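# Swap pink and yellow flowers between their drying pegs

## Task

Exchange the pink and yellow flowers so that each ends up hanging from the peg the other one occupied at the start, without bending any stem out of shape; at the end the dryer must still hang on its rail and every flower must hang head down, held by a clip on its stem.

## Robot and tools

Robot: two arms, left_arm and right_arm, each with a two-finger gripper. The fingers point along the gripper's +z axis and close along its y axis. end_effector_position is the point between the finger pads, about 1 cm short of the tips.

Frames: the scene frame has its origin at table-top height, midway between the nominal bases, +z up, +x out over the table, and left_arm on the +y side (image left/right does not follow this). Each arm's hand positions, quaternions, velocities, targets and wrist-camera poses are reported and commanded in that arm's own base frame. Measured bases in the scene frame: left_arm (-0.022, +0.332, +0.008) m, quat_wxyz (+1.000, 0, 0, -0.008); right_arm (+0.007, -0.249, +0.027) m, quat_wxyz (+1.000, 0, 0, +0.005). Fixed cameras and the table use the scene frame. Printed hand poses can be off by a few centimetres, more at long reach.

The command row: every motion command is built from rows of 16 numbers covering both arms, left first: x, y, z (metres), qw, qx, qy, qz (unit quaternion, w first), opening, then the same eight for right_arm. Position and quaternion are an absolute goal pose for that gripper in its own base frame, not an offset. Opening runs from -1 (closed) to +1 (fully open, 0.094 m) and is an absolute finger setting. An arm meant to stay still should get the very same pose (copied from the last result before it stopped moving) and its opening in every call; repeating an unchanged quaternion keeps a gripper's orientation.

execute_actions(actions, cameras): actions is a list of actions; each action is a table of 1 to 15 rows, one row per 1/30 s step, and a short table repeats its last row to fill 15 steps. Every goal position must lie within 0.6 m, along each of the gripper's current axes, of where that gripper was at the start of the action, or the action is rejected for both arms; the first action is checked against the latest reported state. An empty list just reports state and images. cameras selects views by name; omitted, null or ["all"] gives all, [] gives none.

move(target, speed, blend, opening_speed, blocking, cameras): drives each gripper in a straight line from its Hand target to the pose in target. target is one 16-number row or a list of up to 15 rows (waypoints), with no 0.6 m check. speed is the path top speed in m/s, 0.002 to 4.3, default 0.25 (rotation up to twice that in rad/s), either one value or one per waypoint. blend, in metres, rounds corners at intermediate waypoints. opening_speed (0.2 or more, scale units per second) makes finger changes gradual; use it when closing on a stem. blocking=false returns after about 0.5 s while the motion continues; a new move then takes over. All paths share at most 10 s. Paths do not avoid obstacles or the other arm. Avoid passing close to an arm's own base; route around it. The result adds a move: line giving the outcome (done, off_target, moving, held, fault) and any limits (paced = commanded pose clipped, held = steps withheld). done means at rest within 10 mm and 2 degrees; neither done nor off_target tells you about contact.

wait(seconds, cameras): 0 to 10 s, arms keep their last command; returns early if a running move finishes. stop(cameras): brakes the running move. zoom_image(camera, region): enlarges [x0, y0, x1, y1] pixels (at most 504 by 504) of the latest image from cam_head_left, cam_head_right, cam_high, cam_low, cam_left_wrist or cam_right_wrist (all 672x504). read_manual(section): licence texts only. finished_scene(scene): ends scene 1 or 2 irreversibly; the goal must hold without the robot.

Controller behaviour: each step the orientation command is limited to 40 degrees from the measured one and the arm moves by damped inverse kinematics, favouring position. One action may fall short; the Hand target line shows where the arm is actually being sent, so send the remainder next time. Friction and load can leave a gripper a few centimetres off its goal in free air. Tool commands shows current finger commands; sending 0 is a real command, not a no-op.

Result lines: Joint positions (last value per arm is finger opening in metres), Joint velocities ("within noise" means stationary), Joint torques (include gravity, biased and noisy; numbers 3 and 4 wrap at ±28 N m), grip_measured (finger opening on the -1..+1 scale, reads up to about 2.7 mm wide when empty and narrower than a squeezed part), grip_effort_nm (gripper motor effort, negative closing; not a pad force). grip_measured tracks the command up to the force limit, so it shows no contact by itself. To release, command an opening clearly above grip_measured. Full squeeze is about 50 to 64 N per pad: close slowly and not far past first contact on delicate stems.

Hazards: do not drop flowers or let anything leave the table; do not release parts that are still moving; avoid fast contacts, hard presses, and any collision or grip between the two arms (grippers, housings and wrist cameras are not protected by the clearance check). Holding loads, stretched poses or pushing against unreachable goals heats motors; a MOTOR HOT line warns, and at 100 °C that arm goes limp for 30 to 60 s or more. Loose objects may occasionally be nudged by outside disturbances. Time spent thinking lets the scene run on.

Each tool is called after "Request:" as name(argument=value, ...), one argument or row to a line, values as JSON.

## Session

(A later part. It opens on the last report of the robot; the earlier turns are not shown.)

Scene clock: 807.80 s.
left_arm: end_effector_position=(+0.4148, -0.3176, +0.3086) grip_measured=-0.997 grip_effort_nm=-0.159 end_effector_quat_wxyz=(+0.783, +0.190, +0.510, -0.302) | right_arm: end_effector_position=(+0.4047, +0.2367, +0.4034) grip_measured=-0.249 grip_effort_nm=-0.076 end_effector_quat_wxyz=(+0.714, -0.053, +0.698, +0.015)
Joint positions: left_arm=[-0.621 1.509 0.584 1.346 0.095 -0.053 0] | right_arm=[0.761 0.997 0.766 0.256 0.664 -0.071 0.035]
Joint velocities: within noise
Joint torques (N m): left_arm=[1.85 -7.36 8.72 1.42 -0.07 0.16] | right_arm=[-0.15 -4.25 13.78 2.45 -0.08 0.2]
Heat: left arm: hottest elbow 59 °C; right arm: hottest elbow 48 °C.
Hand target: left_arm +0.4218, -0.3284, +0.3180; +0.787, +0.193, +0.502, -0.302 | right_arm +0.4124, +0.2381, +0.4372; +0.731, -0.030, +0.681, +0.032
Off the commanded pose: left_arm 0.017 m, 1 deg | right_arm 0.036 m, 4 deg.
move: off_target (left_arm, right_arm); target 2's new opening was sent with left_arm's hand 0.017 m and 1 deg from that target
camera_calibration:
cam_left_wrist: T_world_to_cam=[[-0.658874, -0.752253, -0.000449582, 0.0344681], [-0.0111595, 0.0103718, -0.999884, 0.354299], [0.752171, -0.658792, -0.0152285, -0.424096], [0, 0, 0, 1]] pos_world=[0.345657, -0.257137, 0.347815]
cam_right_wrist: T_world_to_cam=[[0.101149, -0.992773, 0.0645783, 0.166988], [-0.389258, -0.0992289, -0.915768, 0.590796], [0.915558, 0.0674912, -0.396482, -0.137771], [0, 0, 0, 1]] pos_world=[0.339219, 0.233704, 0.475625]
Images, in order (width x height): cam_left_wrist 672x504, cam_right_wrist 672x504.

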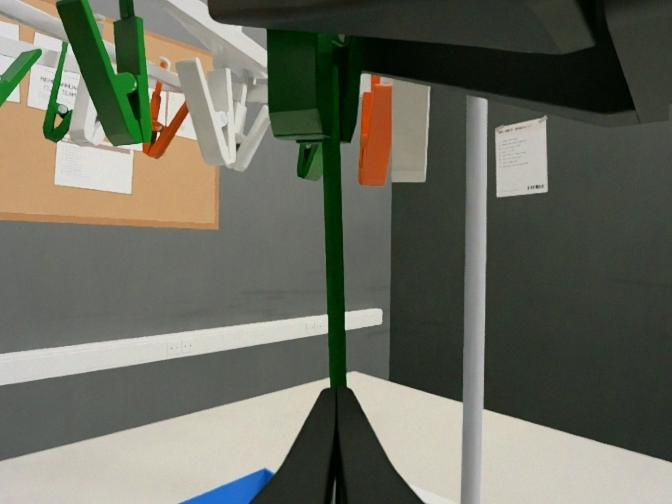

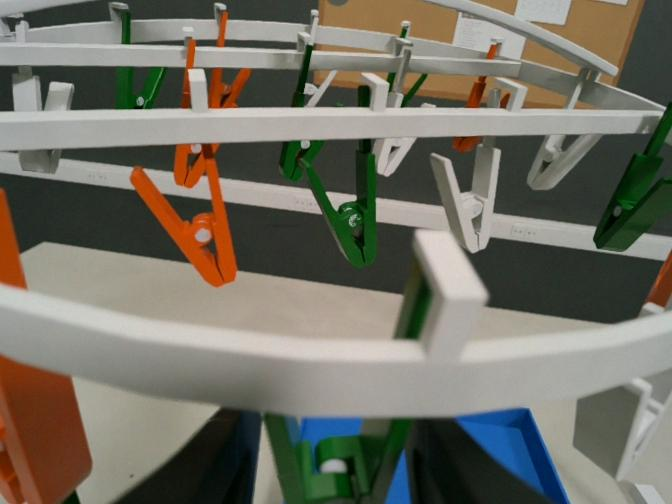

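Request:
move(
  target=[
    [0.4225,-0.3288,0.318,0.7874,0.1926,0.5016,-0.3023,-0.1,0.4145,0.2395,0.438,0.7306,-0.0297,0.6813,0.0319,-0.25],
    [0.4355,-0.339,0.318,0.7874,0.1926,0.5016,-0.3023,-0.1,0.4145,0.2395,0.438,0.7306,-0.0297,0.6813,0.0319,-0.25],
  ],
  speed=0.07,
  cameras=["cam_left_wrist"],
)

Request:
zoom_image(
  camera="cam_left_wrist",
  region=[230, 300, 430, 500],
)

Scene clock: 811.07 s.
left_arm: end_effector_position=(+0.4279, -0.3272, +0.3083) grip_measured=-0.102 grip_effort_nm=0.051 end_effector_quat_wxyz=(+0.782, +0.190, +0.510, -0.302) | right_arm: end_effector_position=(+0.4047, +0.2367, +0.4034) grip_measured=-0.249 grip_effort_nm=-0.071 end_effector_quat_wxyz=(+0.714, -0.053, +0.698, +0.015)
Joint positions: left_arm=[-0.622 1.546 0.628 1.338 0.094 -0.053 0.042] | right_arm=[0.761 0.997 0.766 0.256 0.664 -0.071 0.035]
Joint velocities: within noise
Joint torques (N m): left_arm=[1.85 -7.88 8.87 1.43 -0.08 0.17] | right_arm=[-0.26 -4.48 13.74 2.47 -0.07 0.21]
Heat: left arm: hottest elbow 60 °C; right arm: hottest elbow 48 °C.
Hand target: left_arm +0.4348, -0.3385, +0.3178; +0.787, +0.192, +0.502, -0.302 | right_arm +0.4124, +0.2381, +0.4372; +0.731, -0.030, +0.681, +0.032
Off the commanded pose: left_arm 0.017 m, 1 deg | right_arm 0.036 m, 4 deg.
move: off_target (left_arm, right_arm)
camera_calibration:
cam_left_wrist: T_world_to_cam=[[-0.658499, -0.752582, -0.000358143, 0.0355474], [-0.0117522, 0.0107588, -0.999873, 0.354659], [0.75249, -0.658411, -0.0159292, -0.440112], [0, 0, 0, 1]] pos_world=[0.358756, -0.266838, 0.347616]
Images, in order (width x height): cam_left_wrist 672x504.

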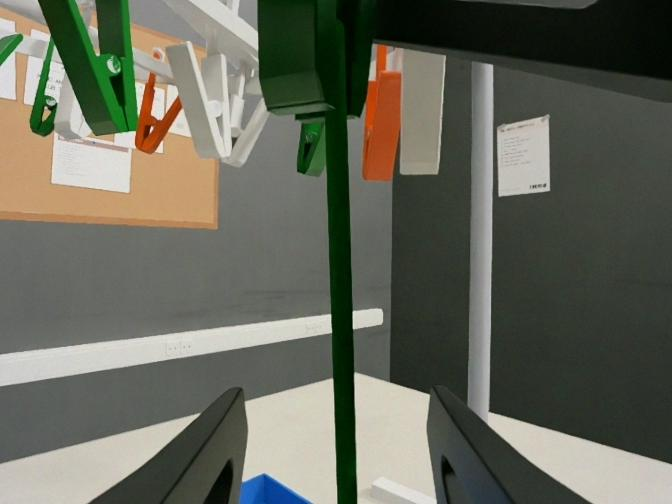

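Scaled by 2.520 from the camera's 672x504 image, which has a finer 960x720 frame.

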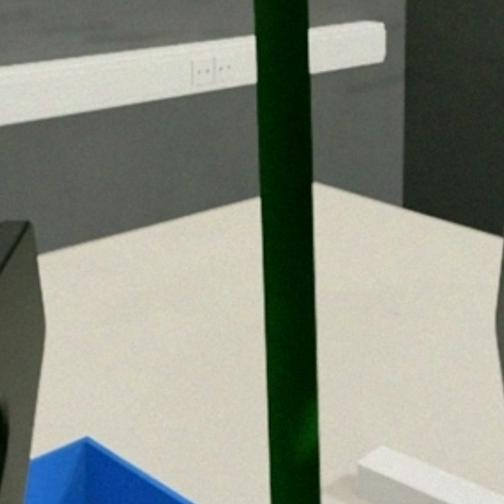

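Request:
move(
  target=[
    [0.4355,-0.339,0.318,0.7874,0.1926,0.5016,-0.3023,-1,0.4145,0.2395,0.438,0.7306,-0.0297,0.6813,0.0319,-0.25],
  ],
  opening_speed=0.6,
  cameras=["cam_left_wrist"],
)

Request:
zoom_image(
  camera="cam_left_wrist",
  region=[230, 300, 430, 500],
)

Scene clock: 814.53 s.
left_arm: end_effector_position=(+0.4279, -0.3275, +0.3086) grip_measured=-0.951 grip_effort_nm=-0.979 end_effector_quat_wxyz=(+0.783, +0.190, +0.510, -0.302) | right_arm: end_effector_position=(+0.4047, +0.2367, +0.4034) grip_measured=-0.249 grip_effort_nm=-0.076 end_effector_quat_wxyz=(+0.714, -0.053, +0.698, +0.015)
Joint positions: left_arm=[-0.622 1.546 0.629 1.337 0.094 -0.053 0.002] | right_arm=[0.761 0.997 0.766 0.256 0.664 -0.071 0.035]
Joint velocities: within noise
Joint torques (N m): left_arm=[1.85 -7.82 8.8 1.4 -0.07 0.17] | right_arm=[-0.38 -4.48 13.83 2.52 -0.08 0.2]
Heat: left arm: hottest elbow 60 °C; right arm: hottest elbow 49 °C.
Hand target: left_arm +0.4348, -0.3386, +0.3178; +0.787, +0.193, +0.502, -0.302 | right_arm +0.4124, +0.2381, +0.4372; +0.731, -0.030, +0.681, +0.032
Off the commanded pose: left_arm 0.017 m, 1 deg | right_arm 0.036 m, 4 deg.
move: off_target (left_arm, right_arm)
camera_calibration:
cam_left_wrist: T_world_to_cam=[[-0.658712, -0.752395, -0.000686188, 0.0356385], [-0.011306, 0.0108102, -0.999878, 0.354716], [0.75231, -0.658624, -0.0156274, -0.440338], [0, 0, 0, 1]] pos_world=[0.358756, -0.267037, 0.347815]
Images, in order (width x height): cam_left_wrist 672x504.

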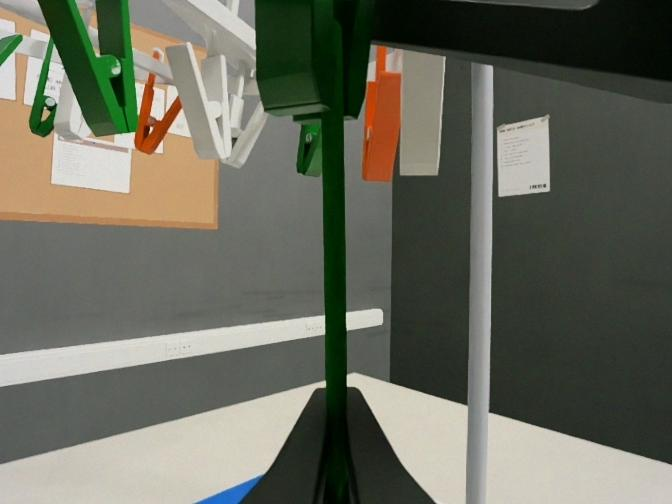

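Scaled by 2.520 from the camera's 672x504 image, which has a finer 960x720 frame.

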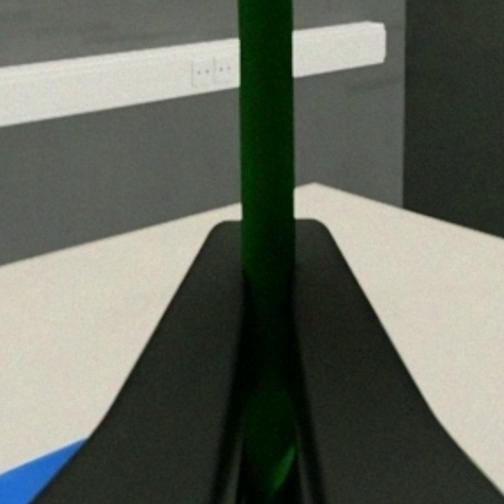

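Gripped. Squeeze G fully.

Request:
move(
  target=[
    [0.4355,-0.339,0.318,0.7874,0.1926,0.5016,-0.3023,-1,0.4145,0.2395,0.438,0.7306,-0.0297,0.6813,0.0319,-1],
  ],
  opening_speed=0.4,
  cameras=["cam_left_wrist","cam_right_wrist"],
)

Request:
zoom_image(
  camera="cam_left_wrist",
  region=[230, 0, 430, 200],
)

Request:
zoom_image(
  camera="cam_right_wrist",
  region=[240, 380, 440, 504],
)

Scene clock: 818.63 s.
left_arm: end_effector_position=(+0.4280, -0.3275, +0.3084) grip_measured=-0.955 grip_effort_nm=-1.062 end_effector_quat_wxyz=(+0.782, +0.190, +0.510, -0.301) | right_arm: end_effector_position=(+0.4047, +0.2368, +0.4035) grip_measured=-0.573 grip_effort_nm=-1.033 end_effector_quat_wxyz=(+0.714, -0.053, +0.698, +0.015)
Joint positions: left_arm=[-0.622 1.546 0.629 1.337 0.094 -0.053 0.002] | right_arm=[0.761 0.997 0.766 0.256 0.663 -0.071 0.02]
Joint velocities: within noise
Joint torques (N m): left_arm=[1.79 -7.88 8.8 1.39 -0.07 0.17] | right_arm=[-0.09 -4.48 13.81 2.47 -0.06 0.2]
Heat: left arm: hottest elbow 60 °C; right arm: hottest elbow 49 °C.
Hand target: left_arm +0.4348, -0.3385, +0.3178; +0.787, +0.193, +0.502, -0.302 | right_arm +0.4124, +0.2382, +0.4371; +0.731, -0.030, +0.681, +0.032
Off the commanded pose: left_arm 0.017 m, 1 deg | right_arm 0.036 m, 4 deg.
move: off_target (left_arm, right_arm)
camera_calibration:
cam_left_wrist: T_world_to_cam=[[-0.658443, -0.752631, -0.000499756, 0.0354037], [-0.0116595, 0.0108643, -0.999873, 0.354658], [0.75254, -0.658353, -0.0159288, -0.440388], [0, 0, 0, 1]] pos_world=[0.358856, -0.267138, 0.347616]
cam_right_wrist: T_world_to_cam=[[0.101523, -0.99276, 0.0641931, 0.167052], [-0.389231, -0.099021, -0.915802, 0.590715], [0.915528, 0.0679891, -0.396466, -0.137793], [0, 0, 0, 1]] pos_world=[0.339119, 0.233704, 0.475625]
Images, in order (width x height): cam_left_wrist 672x504, cam_right_wrist 672x504.

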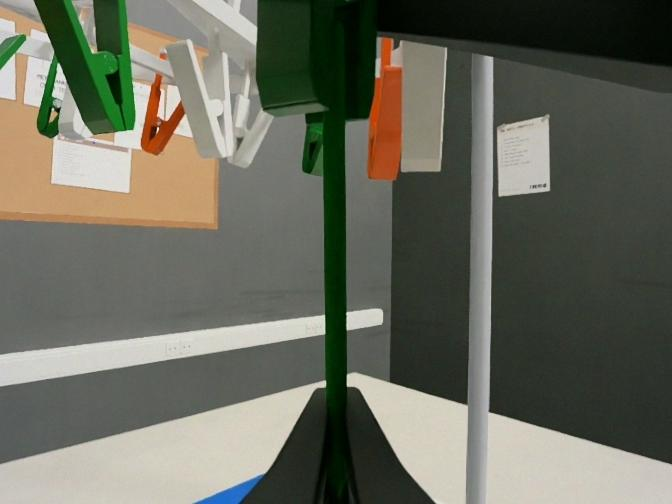

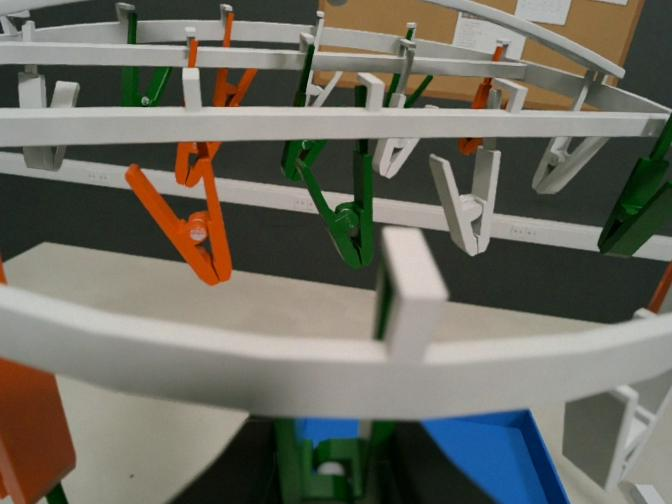

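Scaled by 2.520 from the camera's 672x504 image, which has a finer 960x720 frame.

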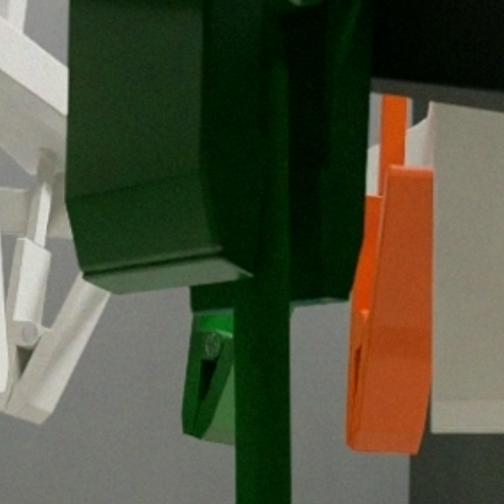

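Scaled by 2.520 from the camera's 672x504 image, which has a finer 960x720 frame.

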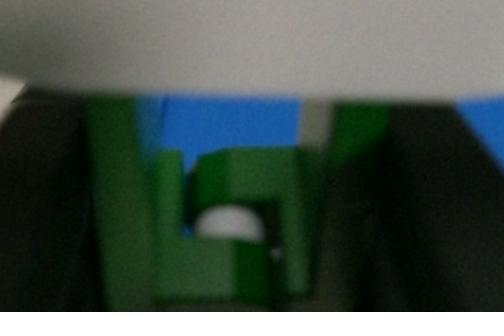

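Request:
move(
  target=[
    [0.4345,-0.3375,0.262,0.7874,0.1926,0.5016,-0.3023,-1,0.4145,0.2395,0.438,0.7306,-0.0297,0.6813,0.0319,-1],
  ],
  speed=0.06,
  cameras=["cam_left_wrist","cam_right_wrist"],
)

Scene clock: 821.60 s.
left_arm: end_effector_position=(+0.4351, -0.3325, +0.2600) grip_measured=-0.955 grip_effort_nm=-1.062 end_effector_quat_wxyz=(+0.782, +0.190, +0.511, -0.301) | right_arm: end_effector_position=(+0.4047, +0.2368, +0.4035) grip_measured=-0.573 grip_effort_nm=-1.033 end_effector_quat_wxyz=(+0.714, -0.053, +0.698, +0.015)
Joint positions: left_arm=[-0.622 1.709 0.629 1.5 0.094 -0.053 0.002] | right_arm=[0.761 0.997 0.766 0.256 0.663 -0.071 0.02]
Joint velocities: within noise
Joint torques (N m): left_arm=[1.96 -9 5.55 2.62 -0.01 0.16] | right_arm=[-0.32 -4.42 13.82 2.5 -0.07 0.2]
Heat: left arm: hottest elbow 60 °C; right arm: hottest elbow 50 °C.
Hand target: left_arm +0.4344, -0.3374, +0.2619; +0.787, +0.193, +0.502, -0.302 | right_arm +0.4124, +0.2382, +0.4371; +0.731, -0.030, +0.681, +0.032
Off the commanded pose: left_arm 0.005 m, 1 deg | right_arm 0.036 m, 4 deg.
move: off_target (right_arm)
camera_calibration:
cam_left_wrist: T_world_to_cam=[[-0.658443, -0.752631, -0.000453007, 0.0362773], [-0.0119915, 0.0110926, -0.999867, 0.306684], [0.752535, -0.658349, -0.016329, -0.449669], [0, 0, 0, 1]] pos_world=[0.365956, -0.272138, 0.299317]
cam_right_wrist: T_world_to_cam=[[0.101523, -0.99276, 0.0641931, 0.167052], [-0.389231, -0.099021, -0.915802, 0.590715], [0.915528, 0.0679891, -0.396466, -0.137793], [0, 0, 0, 1]] pos_world=[0.339119, 0.233704, 0.475625]
Images, in order (width x height): cam_left_wrist 672x504, cam_right_wrist 672x504.

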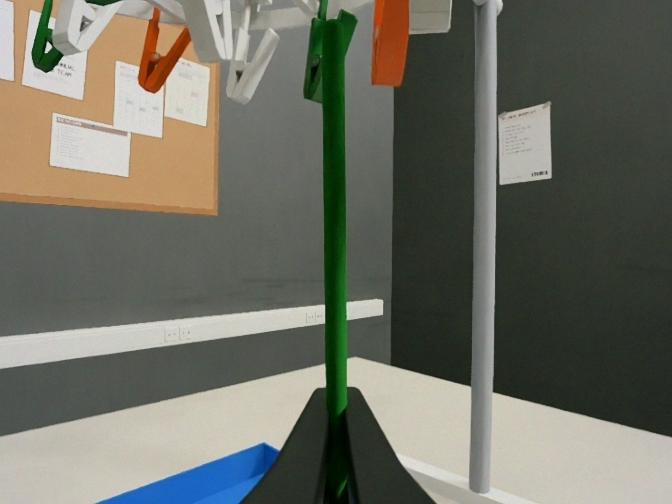

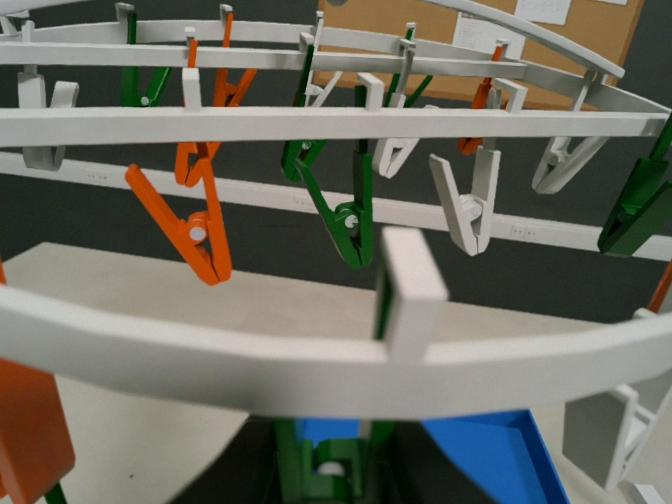

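Request:
move(
  target=[
    [0.345,-0.260,0.262,0.7874,0.1926,0.5016,-0.3023,-1,0.4145,0.2395,0.438,0.7306,-0.0297,0.6813,0.0319,-1],
    [0.345,-0.260,0.262,0.7874,0.1926,0.5016,-0.3023,-1,0.4145,0.2395,0.438,0.7306,-0.0297,0.6813,0.0319,0.2],
    [0.345,-0.260,0.262,0.7874,0.1926,0.5016,-0.3023,-1,0.345,0.232,0.440,0.7306,-0.0297,0.6813,0.0319,0.2],
  ],
  speed=0.12,
  opening_speed=0.6,
  cameras=["cam_left_wrist","cam_right_wrist"],
)

Scene clock: 830.40 s.
left_arm: end_effector_position=(+0.3459, -0.2655, +0.2524) grip_measured=-0.955 grip_effort_nm=-1.067 end_effector_quat_wxyz=(+0.770, +0.202, +0.526, -0.299) | right_arm: end_effector_position=(+0.3475, +0.2290, +0.4490) grip_measured=+0.199 grip_effort_nm=0.071 end_effector_quat_wxyz=(+0.735, -0.021, +0.676, +0.035)
Joint positions: left_arm=[-0.604 1.485 0.314 1.548 0.124 -0.053 0.002] | right_arm=[0.891 0.851 0.76 0.213 0.809 -0.071 0.056]
Joint velocities: within noise
Joint torques (N m): left_arm=[3.31 -7.36 4.04 2.61 0.11 0.03] | right_arm=[1.44 -3.31 8.4 1.47 0.03 0.02]
Heat: left arm: hottest elbow 58 °C; right arm: hottest elbow 51 °C.
Hand target: left_arm +0.3449, -0.2601, +0.2624; +0.780, +0.197, +0.514, -0.299 | right_arm +0.3451, +0.2319, +0.4401; +0.731, -0.030, +0.681, +0.032
Off the commanded pose: left_arm 0.011 m, 4 deg | right_arm 0.010 m, 1 deg.
joint sent to its limit (left arm) — joint 4 (wrist pitch), upper limit. The joint targets still meet the commanded pose.
move: off_target (left_arm); target 2's new opening was sent with right_arm's hand 0.036 m and 4 deg from that target
camera_calibration:
cam_left_wrist: T_world_to_cam=[[-0.665968, -0.745946, -0.00716793, 0.0340327], [-0.0405732, 0.0458142, -0.998126, 0.31587], [0.744876, -0.664429, -0.0607762, -0.326307], [0, 0, 0, 1]] pos_world=[0.278539, -0.205893, 0.29569]
cam_right_wrist: T_world_to_cam=[[0.0845704, -0.996384, -0.00814386, 0.20139], [-0.336898, -0.0209012, -0.941309, 0.5848], [0.937736, 0.0823505, -0.337447, -0.104411], [0, 0, 0, 1]] pos_world=[0.277896, 0.221483, 0.516885]
Images, in order (width x height): cam_left_wrist 672x504, cam_right_wrist 672x504.

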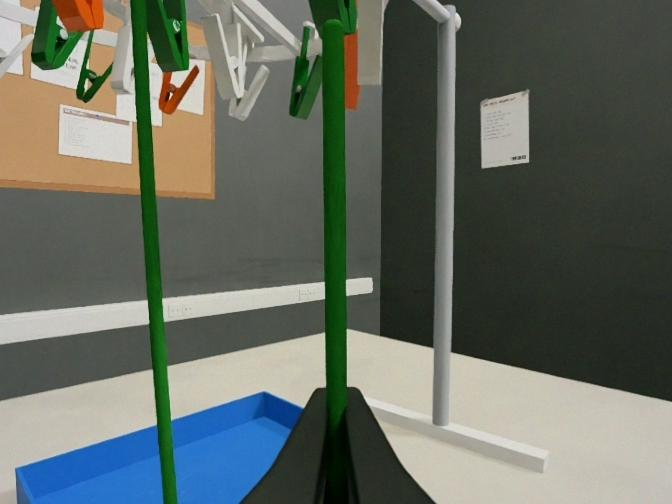

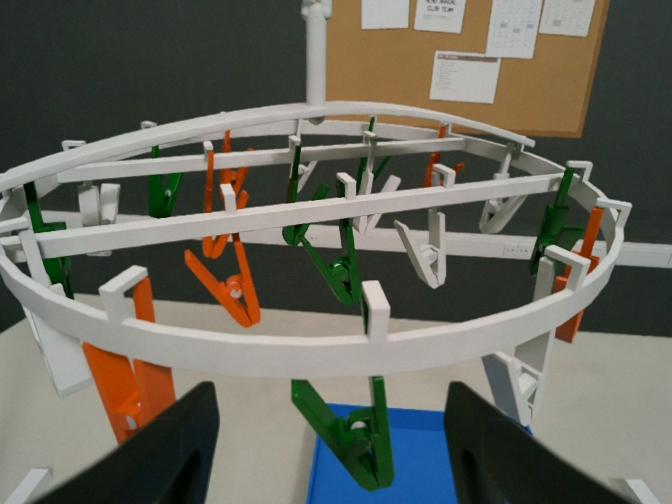

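Request:
move(
  target=[
    [0.345,-0.260,0.262,0.7874,0.1926,0.5016,-0.3023,-1,0.32,0.14,0.445,0.7306,-0.0297,0.6813,0.0319,0.28],
    [0.345,-0.260,0.262,0.7874,0.1926,0.5016,-0.3023,-1,0.36,0.06,0.445,0.67,-0.2635,0.636,0.278,0.28],
  ],
  speed=0.2,
  cameras=["cam_right_wrist","cam_left_wrist"],
)

Scene clock: 836.30 s.
left_arm: end_effector_position=(+0.3459, -0.2655, +0.2524) grip_measured=-0.955 grip_effort_nm=-1.062 end_effector_quat_wxyz=(+0.770, +0.202, +0.526, -0.299) | right_arm: end_effector_position=(+0.3566, +0.0638, +0.4147) grip_measured=+0.279 grip_effort_nm=0.076 end_effector_quat_wxyz=(+0.654, -0.258, +0.651, +0.288)
Joint positions: left_arm=[-0.604 1.485 0.314 1.548 0.124 -0.053 0.002] | right_arm=[-0.249 0.736 0.666 0.11 -1.04 0.071 0.06]
Joint velocities: within noise
Joint torques (N m): left_arm=[3.31 -7.36 4.07 2.59 0.1 0.03] | right_arm=[-0.26 -0.67 13.18 2.3 -0.07 0.17]
Heat: left arm: hottest elbow 57 °C; right arm: hottest elbow 50 °C.
Hand target: left_arm +0.3449, -0.2602, +0.2624; +0.780, +0.197, +0.514, -0.299 | right_arm +0.3584, +0.0602, +0.4443; +0.670, -0.264, +0.636, +0.278
Off the commanded pose: left_arm 0.011 m, 4 deg | right_arm 0.031 m, 3 deg.
joint sent to its limit (left arm) — joint 4 (wrist pitch), upper limit. The joint targets still meet the commanded pose.
move: off_target (left_arm, right_arm)
camera_calibration:
cam_left_wrist: T_world_to_cam=[[-0.665968, -0.745946, -0.00716793, 0.0340327], [-0.0405732, 0.0458142, -0.998126, 0.31587], [0.744876, -0.664429, -0.0607762, -0.326307], [0, 0, 0, 1]] pos_world=[0.278539, -0.205893, 0.29569]
cam_right_wrist: T_world_to_cam=[[0.715826, -0.697723, -0.0278489, -0.200348], [-0.295333, -0.266375, -0.917509, 0.54314], [0.632749, 0.665002, -0.396739, -0.0147198], [0, 0, 0, 1]] pos_world=[0.313136, 0.0146799, 0.486916]
Images, in order (width x height): cam_left_wrist 672x504, cam_right_wrist 672x504.

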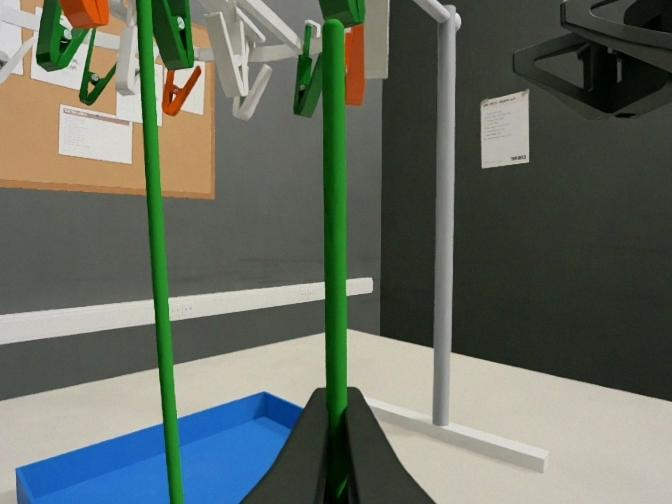

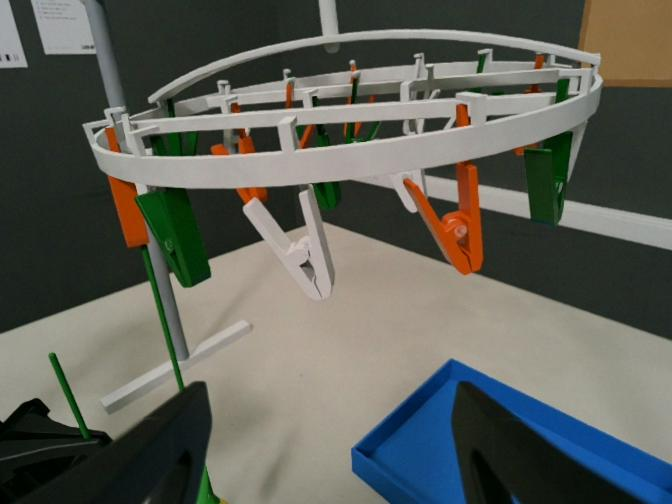

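Request:
move(
  target=[
    [0.345,-0.260,0.262,0.7874,0.1926,0.5016,-0.3023,-1,0.405,0.027,0.443,0.67,-0.2635,0.636,0.278,0.28],
  ],
  speed=0.2,
  cameras=["cam_right_wrist"],
)

Scene clock: 843.17 s.
left_arm: end_effector_position=(+0.3459, -0.2655, +0.2524) grip_measured=-0.955 grip_effort_nm=-1.067 end_effector_quat_wxyz=(+0.770, +0.202, +0.526, -0.299) | right_arm: end_effector_position=(+0.3990, +0.0309, +0.4103) grip_measured=+0.279 grip_effort_nm=0.066 end_effector_quat_wxyz=(+0.654, -0.254, +0.652, +0.289)
Joint positions: left_arm=[-0.604 1.485 0.314 1.548 0.124 -0.053 0.002] | right_arm=[-0.321 0.905 0.728 0.225 -1.109 0.088 0.06]
Joint velocities: within noise
Joint torques (N m): left_arm=[3.25 -7.3 4.05 2.61 0.11 0.03] | right_arm=[0.03 -3.02 13.56 2.24 -0.05 0.18]
Heat: left arm: hottest elbow 56 °C; right arm: hottest elbow 51 °C.
Hand target: left_arm +0.3449, -0.2602, +0.2624; +0.780, +0.197, +0.514, -0.299 | right_arm +0.4031, +0.0273, +0.4422; +0.670, -0.264, +0.636, +0.278
Off the commanded pose: left_arm 0.011 m, 4 deg | right_arm 0.033 m, 3 deg.
joint sent to its limit (left arm) — joint 4 (wrist pitch), upper limit. The joint targets still meet the commanded pose.
move: off_target (left_arm, right_arm)
camera_calibration:
cam_right_wrist: T_world_to_cam=[[0.713467, -0.69979, -0.0354772, -0.249513], [-0.300356, -0.259698, -0.917793, 0.544783], [0.633048, 0.665471, -0.395472, -0.0220942], [0, 0, 0, 1]] pos_world=[0.355635, -0.0184244, 0.482408]
Images, in order (width x height): cam_right_wrist 672x504.

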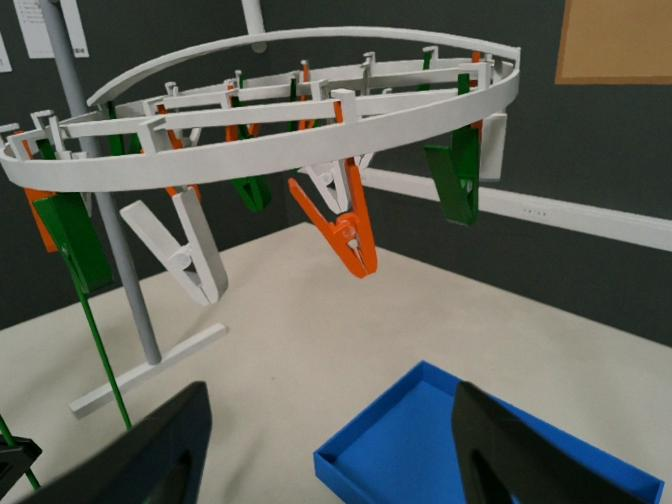

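Request:
move(
  target=[
    [0.345,-0.260,0.262,0.7874,0.1926,0.5016,-0.3023,-1,0.454,0.078,0.458,0.67,-0.2635,0.636,0.278,0.28],
  ],
  speed=0.12,
  cameras=["cam_right_wrist"],
)

Scene clock: 849.13 s.
left_arm: end_effector_position=(+0.3459, -0.2655, +0.2524) grip_measured=-0.955 grip_effort_nm=-1.062 end_effector_quat_wxyz=(+0.770, +0.202, +0.526, -0.299) | right_arm: end_effector_position=(+0.4461, +0.0746, +0.4295) grip_measured=+0.279 grip_effort_nm=0.081 end_effector_quat_wxyz=(+0.657, -0.248, +0.652, +0.288)
Joint positions: left_arm=[-0.604 1.485 0.314 1.548 0.124 -0.053 0.002] | right_arm=[-0.145 1.002 0.831 0.217 -0.921 0.088 0.06]
Joint velocities: within noise
Joint torques (N m): left_arm=[3.31 -7.36 4.04 2.59 0.1 0.03] | right_arm=[1.49 -4.54 13.79 1.42 0.07 -0.13]
Heat: left arm: hottest elbow 55 °C; right arm: hottest elbow 53 °C.
Hand target: left_arm +0.3449, -0.2602, +0.2624; +0.780, +0.197, +0.514, -0.299 | right_arm +0.4520, +0.0778, +0.4574; +0.670, -0.263, +0.636, +0.278
Off the commanded pose: left_arm 0.011 m, 4 deg | right_arm 0.030 m, 3 deg.
joint sent to its limit (left arm) — joint 4 (wrist pitch), upper limit. The joint targets still meet the commanded pose.
move: off_target (left_arm, right_arm)
camera_calibration:
cam_right_wrist: T_world_to_cam=[[0.705305, -0.707695, -0.0413778, -0.245156], [-0.302713, -0.247884, -0.920282, 0.589101], [0.641022, 0.661605, -0.389062, -0.0793931], [0, 0, 0, 1]] pos_world=[0.402131, 0.02506, 0.501106]
Images, in order (width x height): cam_right_wrist 672x504.

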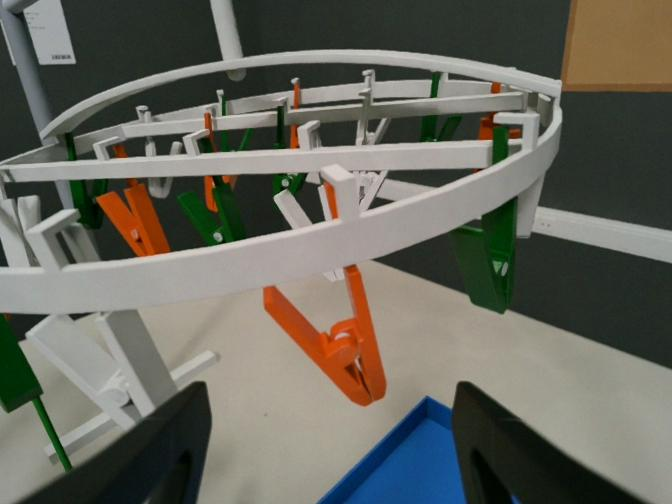

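Request:
move(
  target=[
    [0.345,-0.260,0.262,0.7874,0.1926,0.5016,-0.3023,-1,0.472,0.099,0.456,0.67,-0.2635,0.636,0.278,0.3],
  ],
  speed=0.08,
  cameras=["cam_right_wrist"],
)

Scene clock: 855.13 s.
left_arm: end_effector_position=(+0.3459, -0.2655, +0.2524) grip_measured=-0.955 grip_effort_nm=-1.067 end_effector_quat_wxyz=(+0.770, +0.202, +0.526, -0.299) | right_arm: end_effector_position=(+0.4638, +0.0950, +0.4247) grip_measured=+0.299 grip_effort_nm=0.066 end_effector_quat_wxyz=(+0.652, -0.246, +0.656, +0.289)
Joint positions: left_arm=[-0.604 1.485 0.314 1.548 0.124 -0.053 0.002] | right_arm=[-0.078 1.048 0.857 0.217 -0.855 0.078 0.061]
Joint velocities: within noise
Joint torques (N m): left_arm=[3.31 -7.3 4.04 2.61 0.1 0.03] | right_arm=[1.2 -5.66 13.74 2 0.08 -0.12]
Heat: left arm: hottest elbow 54 °C; right arm: hottest elbow 54 °C.
Hand target: left_arm +0.3449, -0.2602, +0.2624; +0.780, +0.197, +0.514, -0.299 | right_arm +0.4697, +0.0987, +0.4553; +0.670, -0.263, +0.636, +0.278
Off the commanded pose: left_arm 0.011 m, 4 deg | right_arm 0.033 m, 4 deg.
joint sent to its limit (left arm) — joint 4 (wrist pitch), upper limit. The joint targets still meet the commanded pose.
move: off_target (left_arm, right_arm)
camera_calibration:
cam_right_wrist: T_world_to_cam=[[0.704819, -0.707617, -0.050086, -0.239478], [-0.315647, -0.249601, -0.91546, 0.599178], [0.635293, 0.661043, -0.399281, -0.0990308], [0, 0, 0, 1]] pos_world=[0.420831, 0.0455603, 0.496988]
Images, in order (width x height): cam_right_wrist 672x504.

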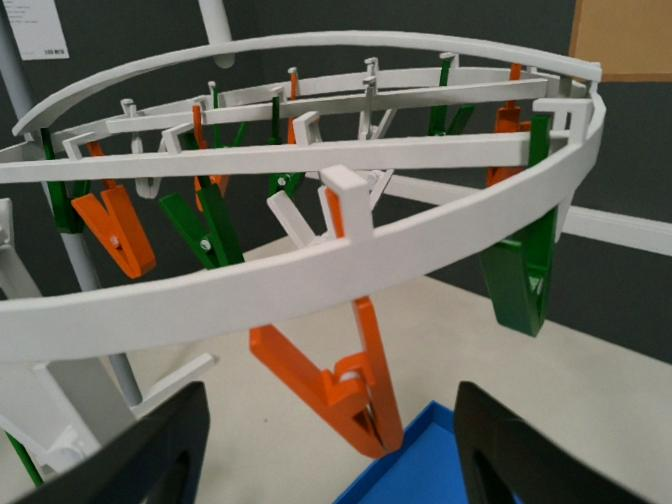

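Request:
move(
  target=[
    [0.345,-0.260,0.262,0.7874,0.1926,0.5016,-0.3023,-1,0.4855,0.112,0.460,0.67,-0.2635,0.636,0.278,0.3],
  ],
  speed=0.08,
  cameras=["cam_right_wrist"],
)

Scene clock: 861.60 s.
left_arm: end_effector_position=(+0.3459, -0.2655, +0.2524) grip_measured=-0.955 grip_effort_nm=-1.067 end_effector_quat_wxyz=(+0.770, +0.202, +0.526, -0.299) | right_arm: end_effector_position=(+0.4768, +0.1075, +0.4292) grip_measured=+0.299 grip_effort_nm=0.076 end_effector_quat_wxyz=(+0.653, -0.247, +0.656, +0.288)
Joint positions: left_arm=[-0.604 1.485 0.314 1.548 0.124 -0.053 0.002] | right_arm=[-0.04 1.082 0.891 0.217 -0.816 0.074 0.061]
Joint velocities: within noise
Joint torques (N m): left_arm=[3.25 -7.36 4.05 2.61 0.1 0.03] | right_arm=[1.26 -6.01 13.79 1.94 0.09 -0.14]
Heat: left arm: hottest elbow 53 °C; right arm: hottest elbow 55 °C.
Hand target: left_arm +0.3449, -0.2602, +0.2624; +0.780, +0.197, +0.514, -0.299 | right_arm +0.4833, +0.1116, +0.4593; +0.670, -0.263, +0.636, +0.278
Off the commanded pose: left_arm 0.011 m, 4 deg | right_arm 0.032 m, 4 deg.
joint sent to its limit (left arm) — joint 4 (wrist pitch), upper limit. The joint targets still meet the commanded pose.
move: off_target (left_arm, right_arm)
camera_calibration:
cam_right_wrist: T_world_to_cam=[[0.704958, -0.707737, -0.0462895, -0.24125], [-0.312598, -0.251459, -0.915997, 0.609477], [0.636645, 0.660209, -0.398505, -0.114725], [0, 0, 0, 1]] pos_world=[0.433631, 0.0582602, 0.501393]
Images, in order (width x height): cam_right_wrist 672x504.

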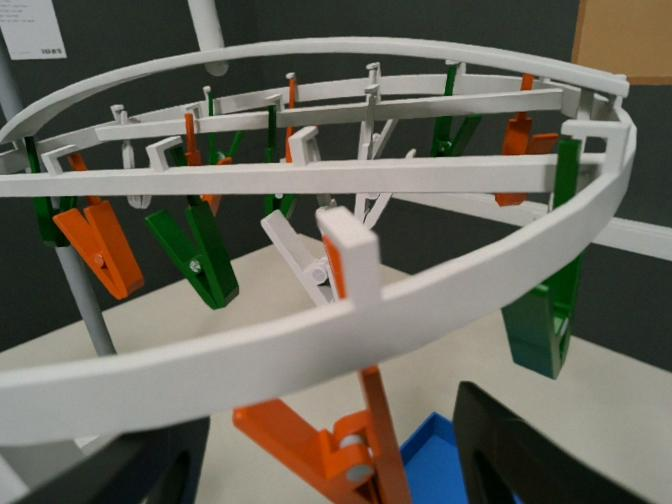

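Request:
move(
  target=[
    [0.345,-0.260,0.262,0.7874,0.1926,0.5016,-0.3023,-1,0.4855,0.112,0.460,0.67,-0.2635,0.636,0.278,-0.3],
  ],
  opening_speed=0.4,
  cameras=["cam_right_wrist"],
)

Scene clock: 865.83 s.
left_arm: end_effector_position=(+0.3459, -0.2655, +0.2524) grip_measured=-0.955 grip_effort_nm=-1.062 end_effector_quat_wxyz=(+0.770, +0.202, +0.526, -0.299) | right_arm: end_effector_position=(+0.4769, +0.1074, +0.4296) grip_measured=-0.298 grip_effort_nm=-0.076 end_effector_quat_wxyz=(+0.653, -0.248, +0.655, +0.288)
Joint positions: left_arm=[-0.604 1.485 0.314 1.548 0.124 -0.053 0.002] | right_arm=[-0.04 1.082 0.892 0.217 -0.816 0.073 0.033]
Joint velocities: within noise
Joint torques (N m): left_arm=[3.25 -7.36 4.05 2.61 0.1 0.03] | right_arm=[1.44 -6.01 13.79 1.89 0.07 -0.12]
Heat: left arm: hottest elbow 53 °C; right arm: hottest elbow 56 °C.
Hand target: left_arm +0.3449, -0.2602, +0.2624; +0.780, +0.197, +0.514, -0.299 | right_arm +0.4834, +0.1116, +0.4593; +0.670, -0.263, +0.636, +0.278
Off the commanded pose: left_arm 0.011 m, 4 deg | right_arm 0.032 m, 4 deg.
joint sent to its limit (left arm) — joint 4 (wrist pitch), upper limit. The joint targets still meet the commanded pose.
move: off_target (left_arm, right_arm)
camera_calibration:
cam_right_wrist: T_world_to_cam=[[0.704744, -0.70806, -0.0445727, -0.241906], [-0.311231, -0.252093, -0.916288, 0.609496], [0.637551, 0.659621, -0.398031, -0.115057], [0, 0, 0, 1]] pos_world=[0.433531, 0.0582597, 0.501896]
Images, in order (width x height): cam_right_wrist 672x504.

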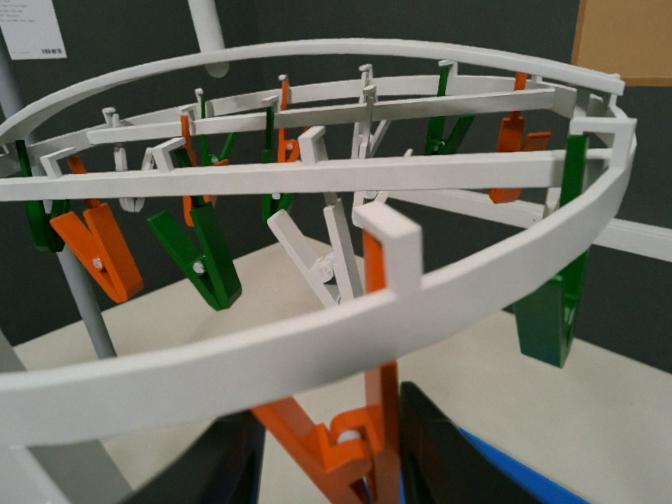

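Request:
move(
  target=[
    [0.345,-0.260,0.262,0.7874,0.1926,0.5016,-0.3023,-1,0.4855,0.112,0.460,0.67,-0.2635,0.636,0.278,-1],
  ],
  opening_speed=0.3,
  cameras=["cam_right_wrist","cam_high"],
)

Request:
zoom_image(
  camera="cam_right_wrist",
  region=[240, 380, 440, 504],
)

Scene clock: 870.43 s.
left_arm: end_effector_position=(+0.3459, -0.2655, +0.2524) grip_measured=-0.955 grip_effort_nm=-1.062 end_effector_quat_wxyz=(+0.770, +0.202, +0.526, -0.299) | right_arm: end_effector_position=(+0.4769, +0.1074, +0.4296) grip_measured=-0.583 grip_effort_nm=-1.033 end_effector_quat_wxyz=(+0.653, -0.248, +0.655, +0.288)
Joint positions: left_arm=[-0.604 1.485 0.314 1.548 0.124 -0.053 0.002] | right_arm=[-0.04 1.082 0.892 0.217 -0.816 0.073 0.02]
Joint velocities: within noise
Joint torques (N m): left_arm=[3.25 -7.3 4.07 2.62 0.1 0.03] | right_arm=[1.2 -6.24 13.82 1.89 0.06 -0.14]
Heat: left arm: hottest elbow 52 °C; right arm: hottest elbow 57 °C.
Hand target: left_arm +0.3449, -0.2602, +0.2624; +0.780, +0.197, +0.514, -0.299 | right_arm +0.4834, +0.1116, +0.4593; +0.670, -0.263, +0.636, +0.278
Off the commanded pose: left_arm 0.011 m, 4 deg | right_arm 0.032 m, 4 deg.
joint sent to its limit (left arm) — joint 4 (wrist pitch), upper limit. The joint targets still meet the commanded pose.
move: off_target (left_arm, right_arm)
camera_calibration:
cam_right_wrist: T_world_to_cam=[[0.704452, -0.708348, -0.0446261, -0.241877], [-0.311387, -0.251949, -0.916275, 0.609555], [0.637798, 0.659367, -0.398057, -0.115134], [0, 0, 0, 1]] pos_world=[0.433631, 0.0581591, 0.501895]
Images, in order (width x height): cam_high 672x504, cam_right_wrist 672x504.

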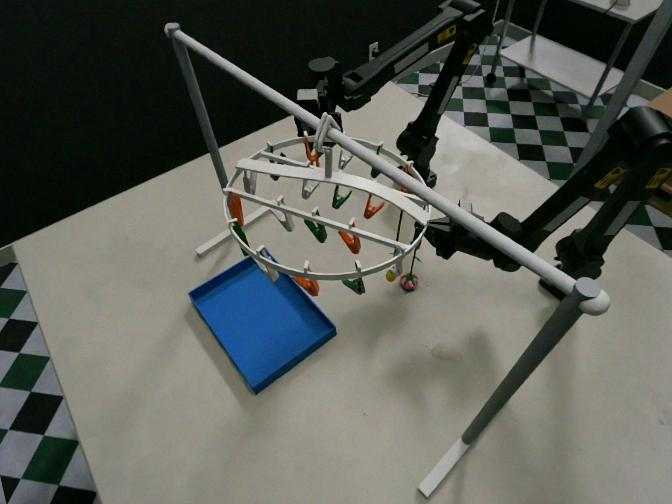

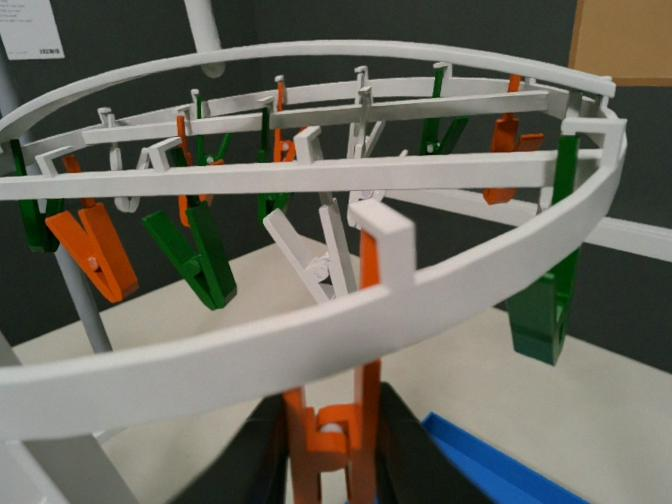

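Scaled by 2.520 from the camera's 672x504 image, which has a finer 960x720 frame.

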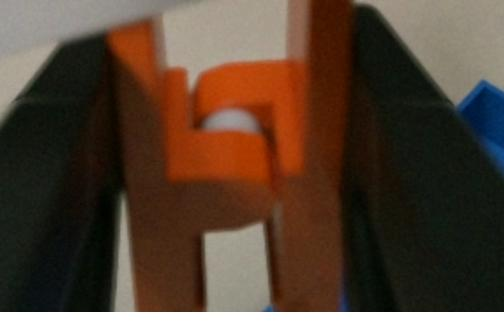

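Request:
move(
  target=[
    [0.345,-0.260,0.262,0.7874,0.1926,0.5016,-0.3023,-1,0.4855,0.112,0.460,0.6061,-0.2888,0.6973,0.2511,-1],
  ],
  speed=0.06,
  cameras=["cam_right_wrist","cam_high"],
)

Scene clock: 912.23 s.
left_arm: end_effector_position=(+0.3459, -0.2655, +0.2524) grip_measured=-0.955 grip_effort_nm=-1.067 end_effector_quat_wxyz=(+0.770, +0.202, +0.526, -0.299) | right_arm: end_effector_position=(+0.4788, +0.1061, +0.4281) grip_measured=-0.583 grip_effort_nm=-1.028 end_effector_quat_wxyz=(+0.589, -0.271, +0.715, +0.261)
Joint positions: left_arm=[-0.604 1.485 0.314 1.548 0.124 -0.053 0.002] | right_arm=[-0.039 1.082 1.027 -0.193 -0.803 -0.126 0.02]
Joint velocities: within noise
Joint torques (N m): left_arm=[3.25 -7.3 4.05 2.62 0.11 0.03] | right_arm=[1.61 -6.83 14.15 1.54 -0.11 -0.14]
Heat: left arm: hottest elbow 49 °C; right arm: hottest elbow 64 °C.
Hand target: left_arm +0.3449, -0.2602, +0.2624; +0.780, +0.197, +0.514, -0.299 | right_arm +0.4835, +0.1116, +0.4593; +0.607, -0.288, +0.697, +0.251
Off the commanded pose: left_arm 0.011 m, 4 deg | right_arm 0.033 m, 4 deg.
joint sent to its limit (left arm) — joint 4 (wrist pitch), upper limit. The joint targets still meet the commanded pose.
move: off_target (left_arm, right_arm)
camera_calibration:
cam_right_wrist: T_world_to_cam=[[0.700472, -0.712229, -0.0454829, -0.241409], [-0.428545, -0.368797, -0.824826, 0.637733], [0.570691, 0.597259, -0.563554, -0.00652654], [0, 0, 0, 1]] pos_world=[0.446122, 0.0671536, 0.511361]
Images, in order (width x height): cam_high 672x504, cam_right_wrist 672x504.

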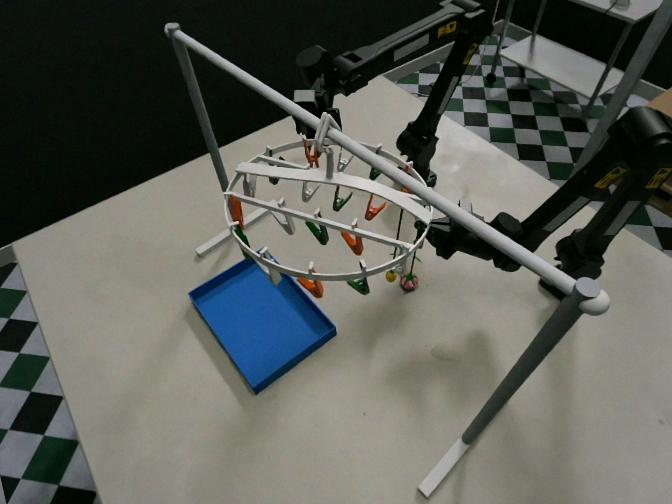

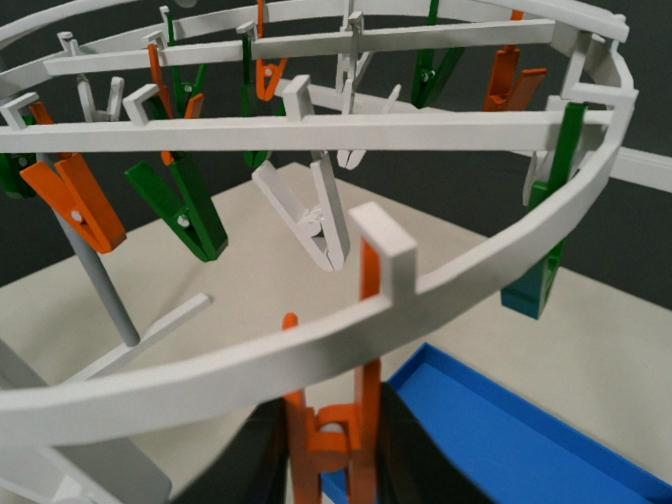

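Request:
move(
  target=[
    [0.37,-0.35,0.262,0.8608,0.0221,0.507,-0.0376,-1,0.4855,0.112,0.460,0.6061,-0.2888,0.6973,0.2511,-1],
    [0.44,-0.43,0.268,0.8608,0.0221,0.507,-0.0376,-1,0.4855,0.112,0.460,0.6061,-0.2888,0.6973,0.2511,-1],
  ],
  speed=0.12,
  cameras=["cam_right_wrist","cam_high","cam_left_wrist"],
)

Scene clock: 920.47 s.
left_arm: end_effector_position=(+0.4312, -0.4266, +0.2599) grip_measured=-0.955 grip_effort_nm=-1.062 end_effector_quat_wxyz=(+0.835, +0.047, +0.547, -0.043) | right_arm: end_effector_position=(+0.4788, +0.1061, +0.4281) grip_measured=-0.583 grip_effort_nm=-1.038 end_effector_quat_wxyz=(+0.589, -0.272, +0.715, +0.260)
Joint positions: left_arm=[-0.977 1.906 0.935 1.548 -0.753 0.452 0.002] | right_arm=[-0.039 1.082 1.027 -0.194 -0.803 -0.127 0.02]
Joint velocities: within noise
Joint torques (N m): left_arm=[3.25 -11.87 7.92 2.22 0.35 0.18] | right_arm=[1.49 -6.77 14.17 1.58 -0.11 -0.13]
Heat: left arm: hottest elbow 49 °C; right arm: hottest elbow 64 °C.
Hand target: left_arm +0.4398, -0.4295, +0.2683; +0.843, +0.034, +0.536, -0.043 | right_arm +0.4835, +0.1116, +0.4593; +0.606, -0.288, +0.697, +0.251
Off the commanded pose: left_arm 0.012 m, 6 deg | right_arm 0.033 m, 4 deg.
joint sent to its limit (left arm) — joint 4 (wrist pitch), upper limit. The joint targets are off in orientation, not in position.
move: off_target (left_arm, right_arm)
camera_calibration:
cam_left_wrist: T_world_to_cam=[[-0.111999, -0.992844, -0.0414385, -0.364577], [-0.0199001, 0.0439335, -0.998836, 0.324782], [0.993509, -0.111044, -0.0246782, -0.376952], [0, 0, 0, 1]] pos_world=[0.340136, -0.418095, 0.299994]
cam_right_wrist: T_world_to_cam=[[0.70071, -0.712069, -0.0443077, -0.242056], [-0.427891, -0.369746, -0.824741, 0.6375], [0.57089, 0.596863, -0.563773, -0.00653577], [0, 0, 0, 1]] pos_world=[0.446122, 0.0672538, 0.511362]
Images, in order (width x height): cam_high 672x504, cam_left_wrist 672x504, cam_right_wrist 672x504.

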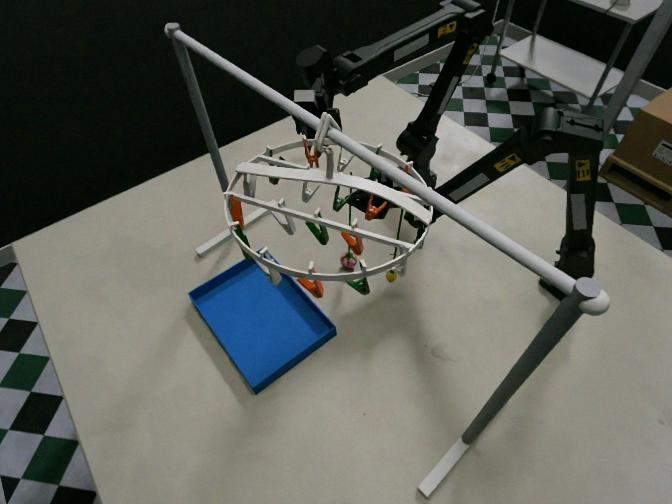

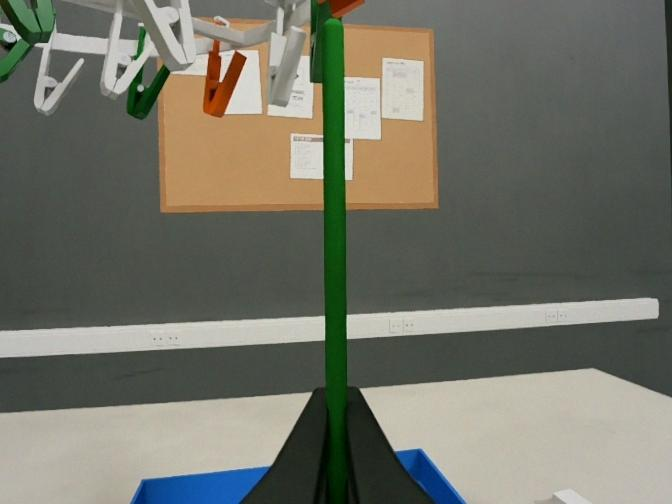

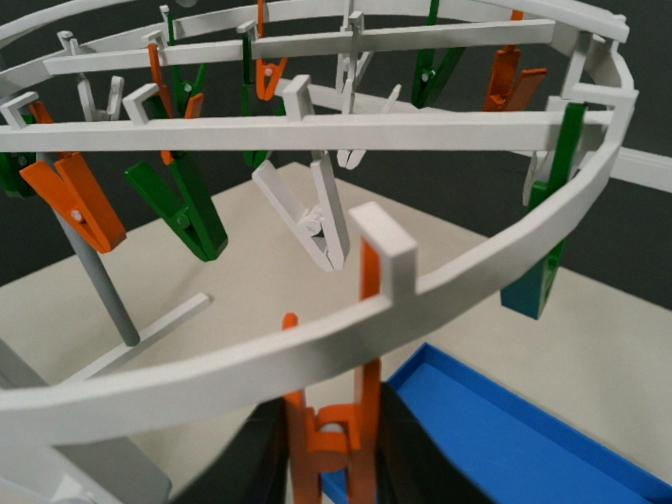

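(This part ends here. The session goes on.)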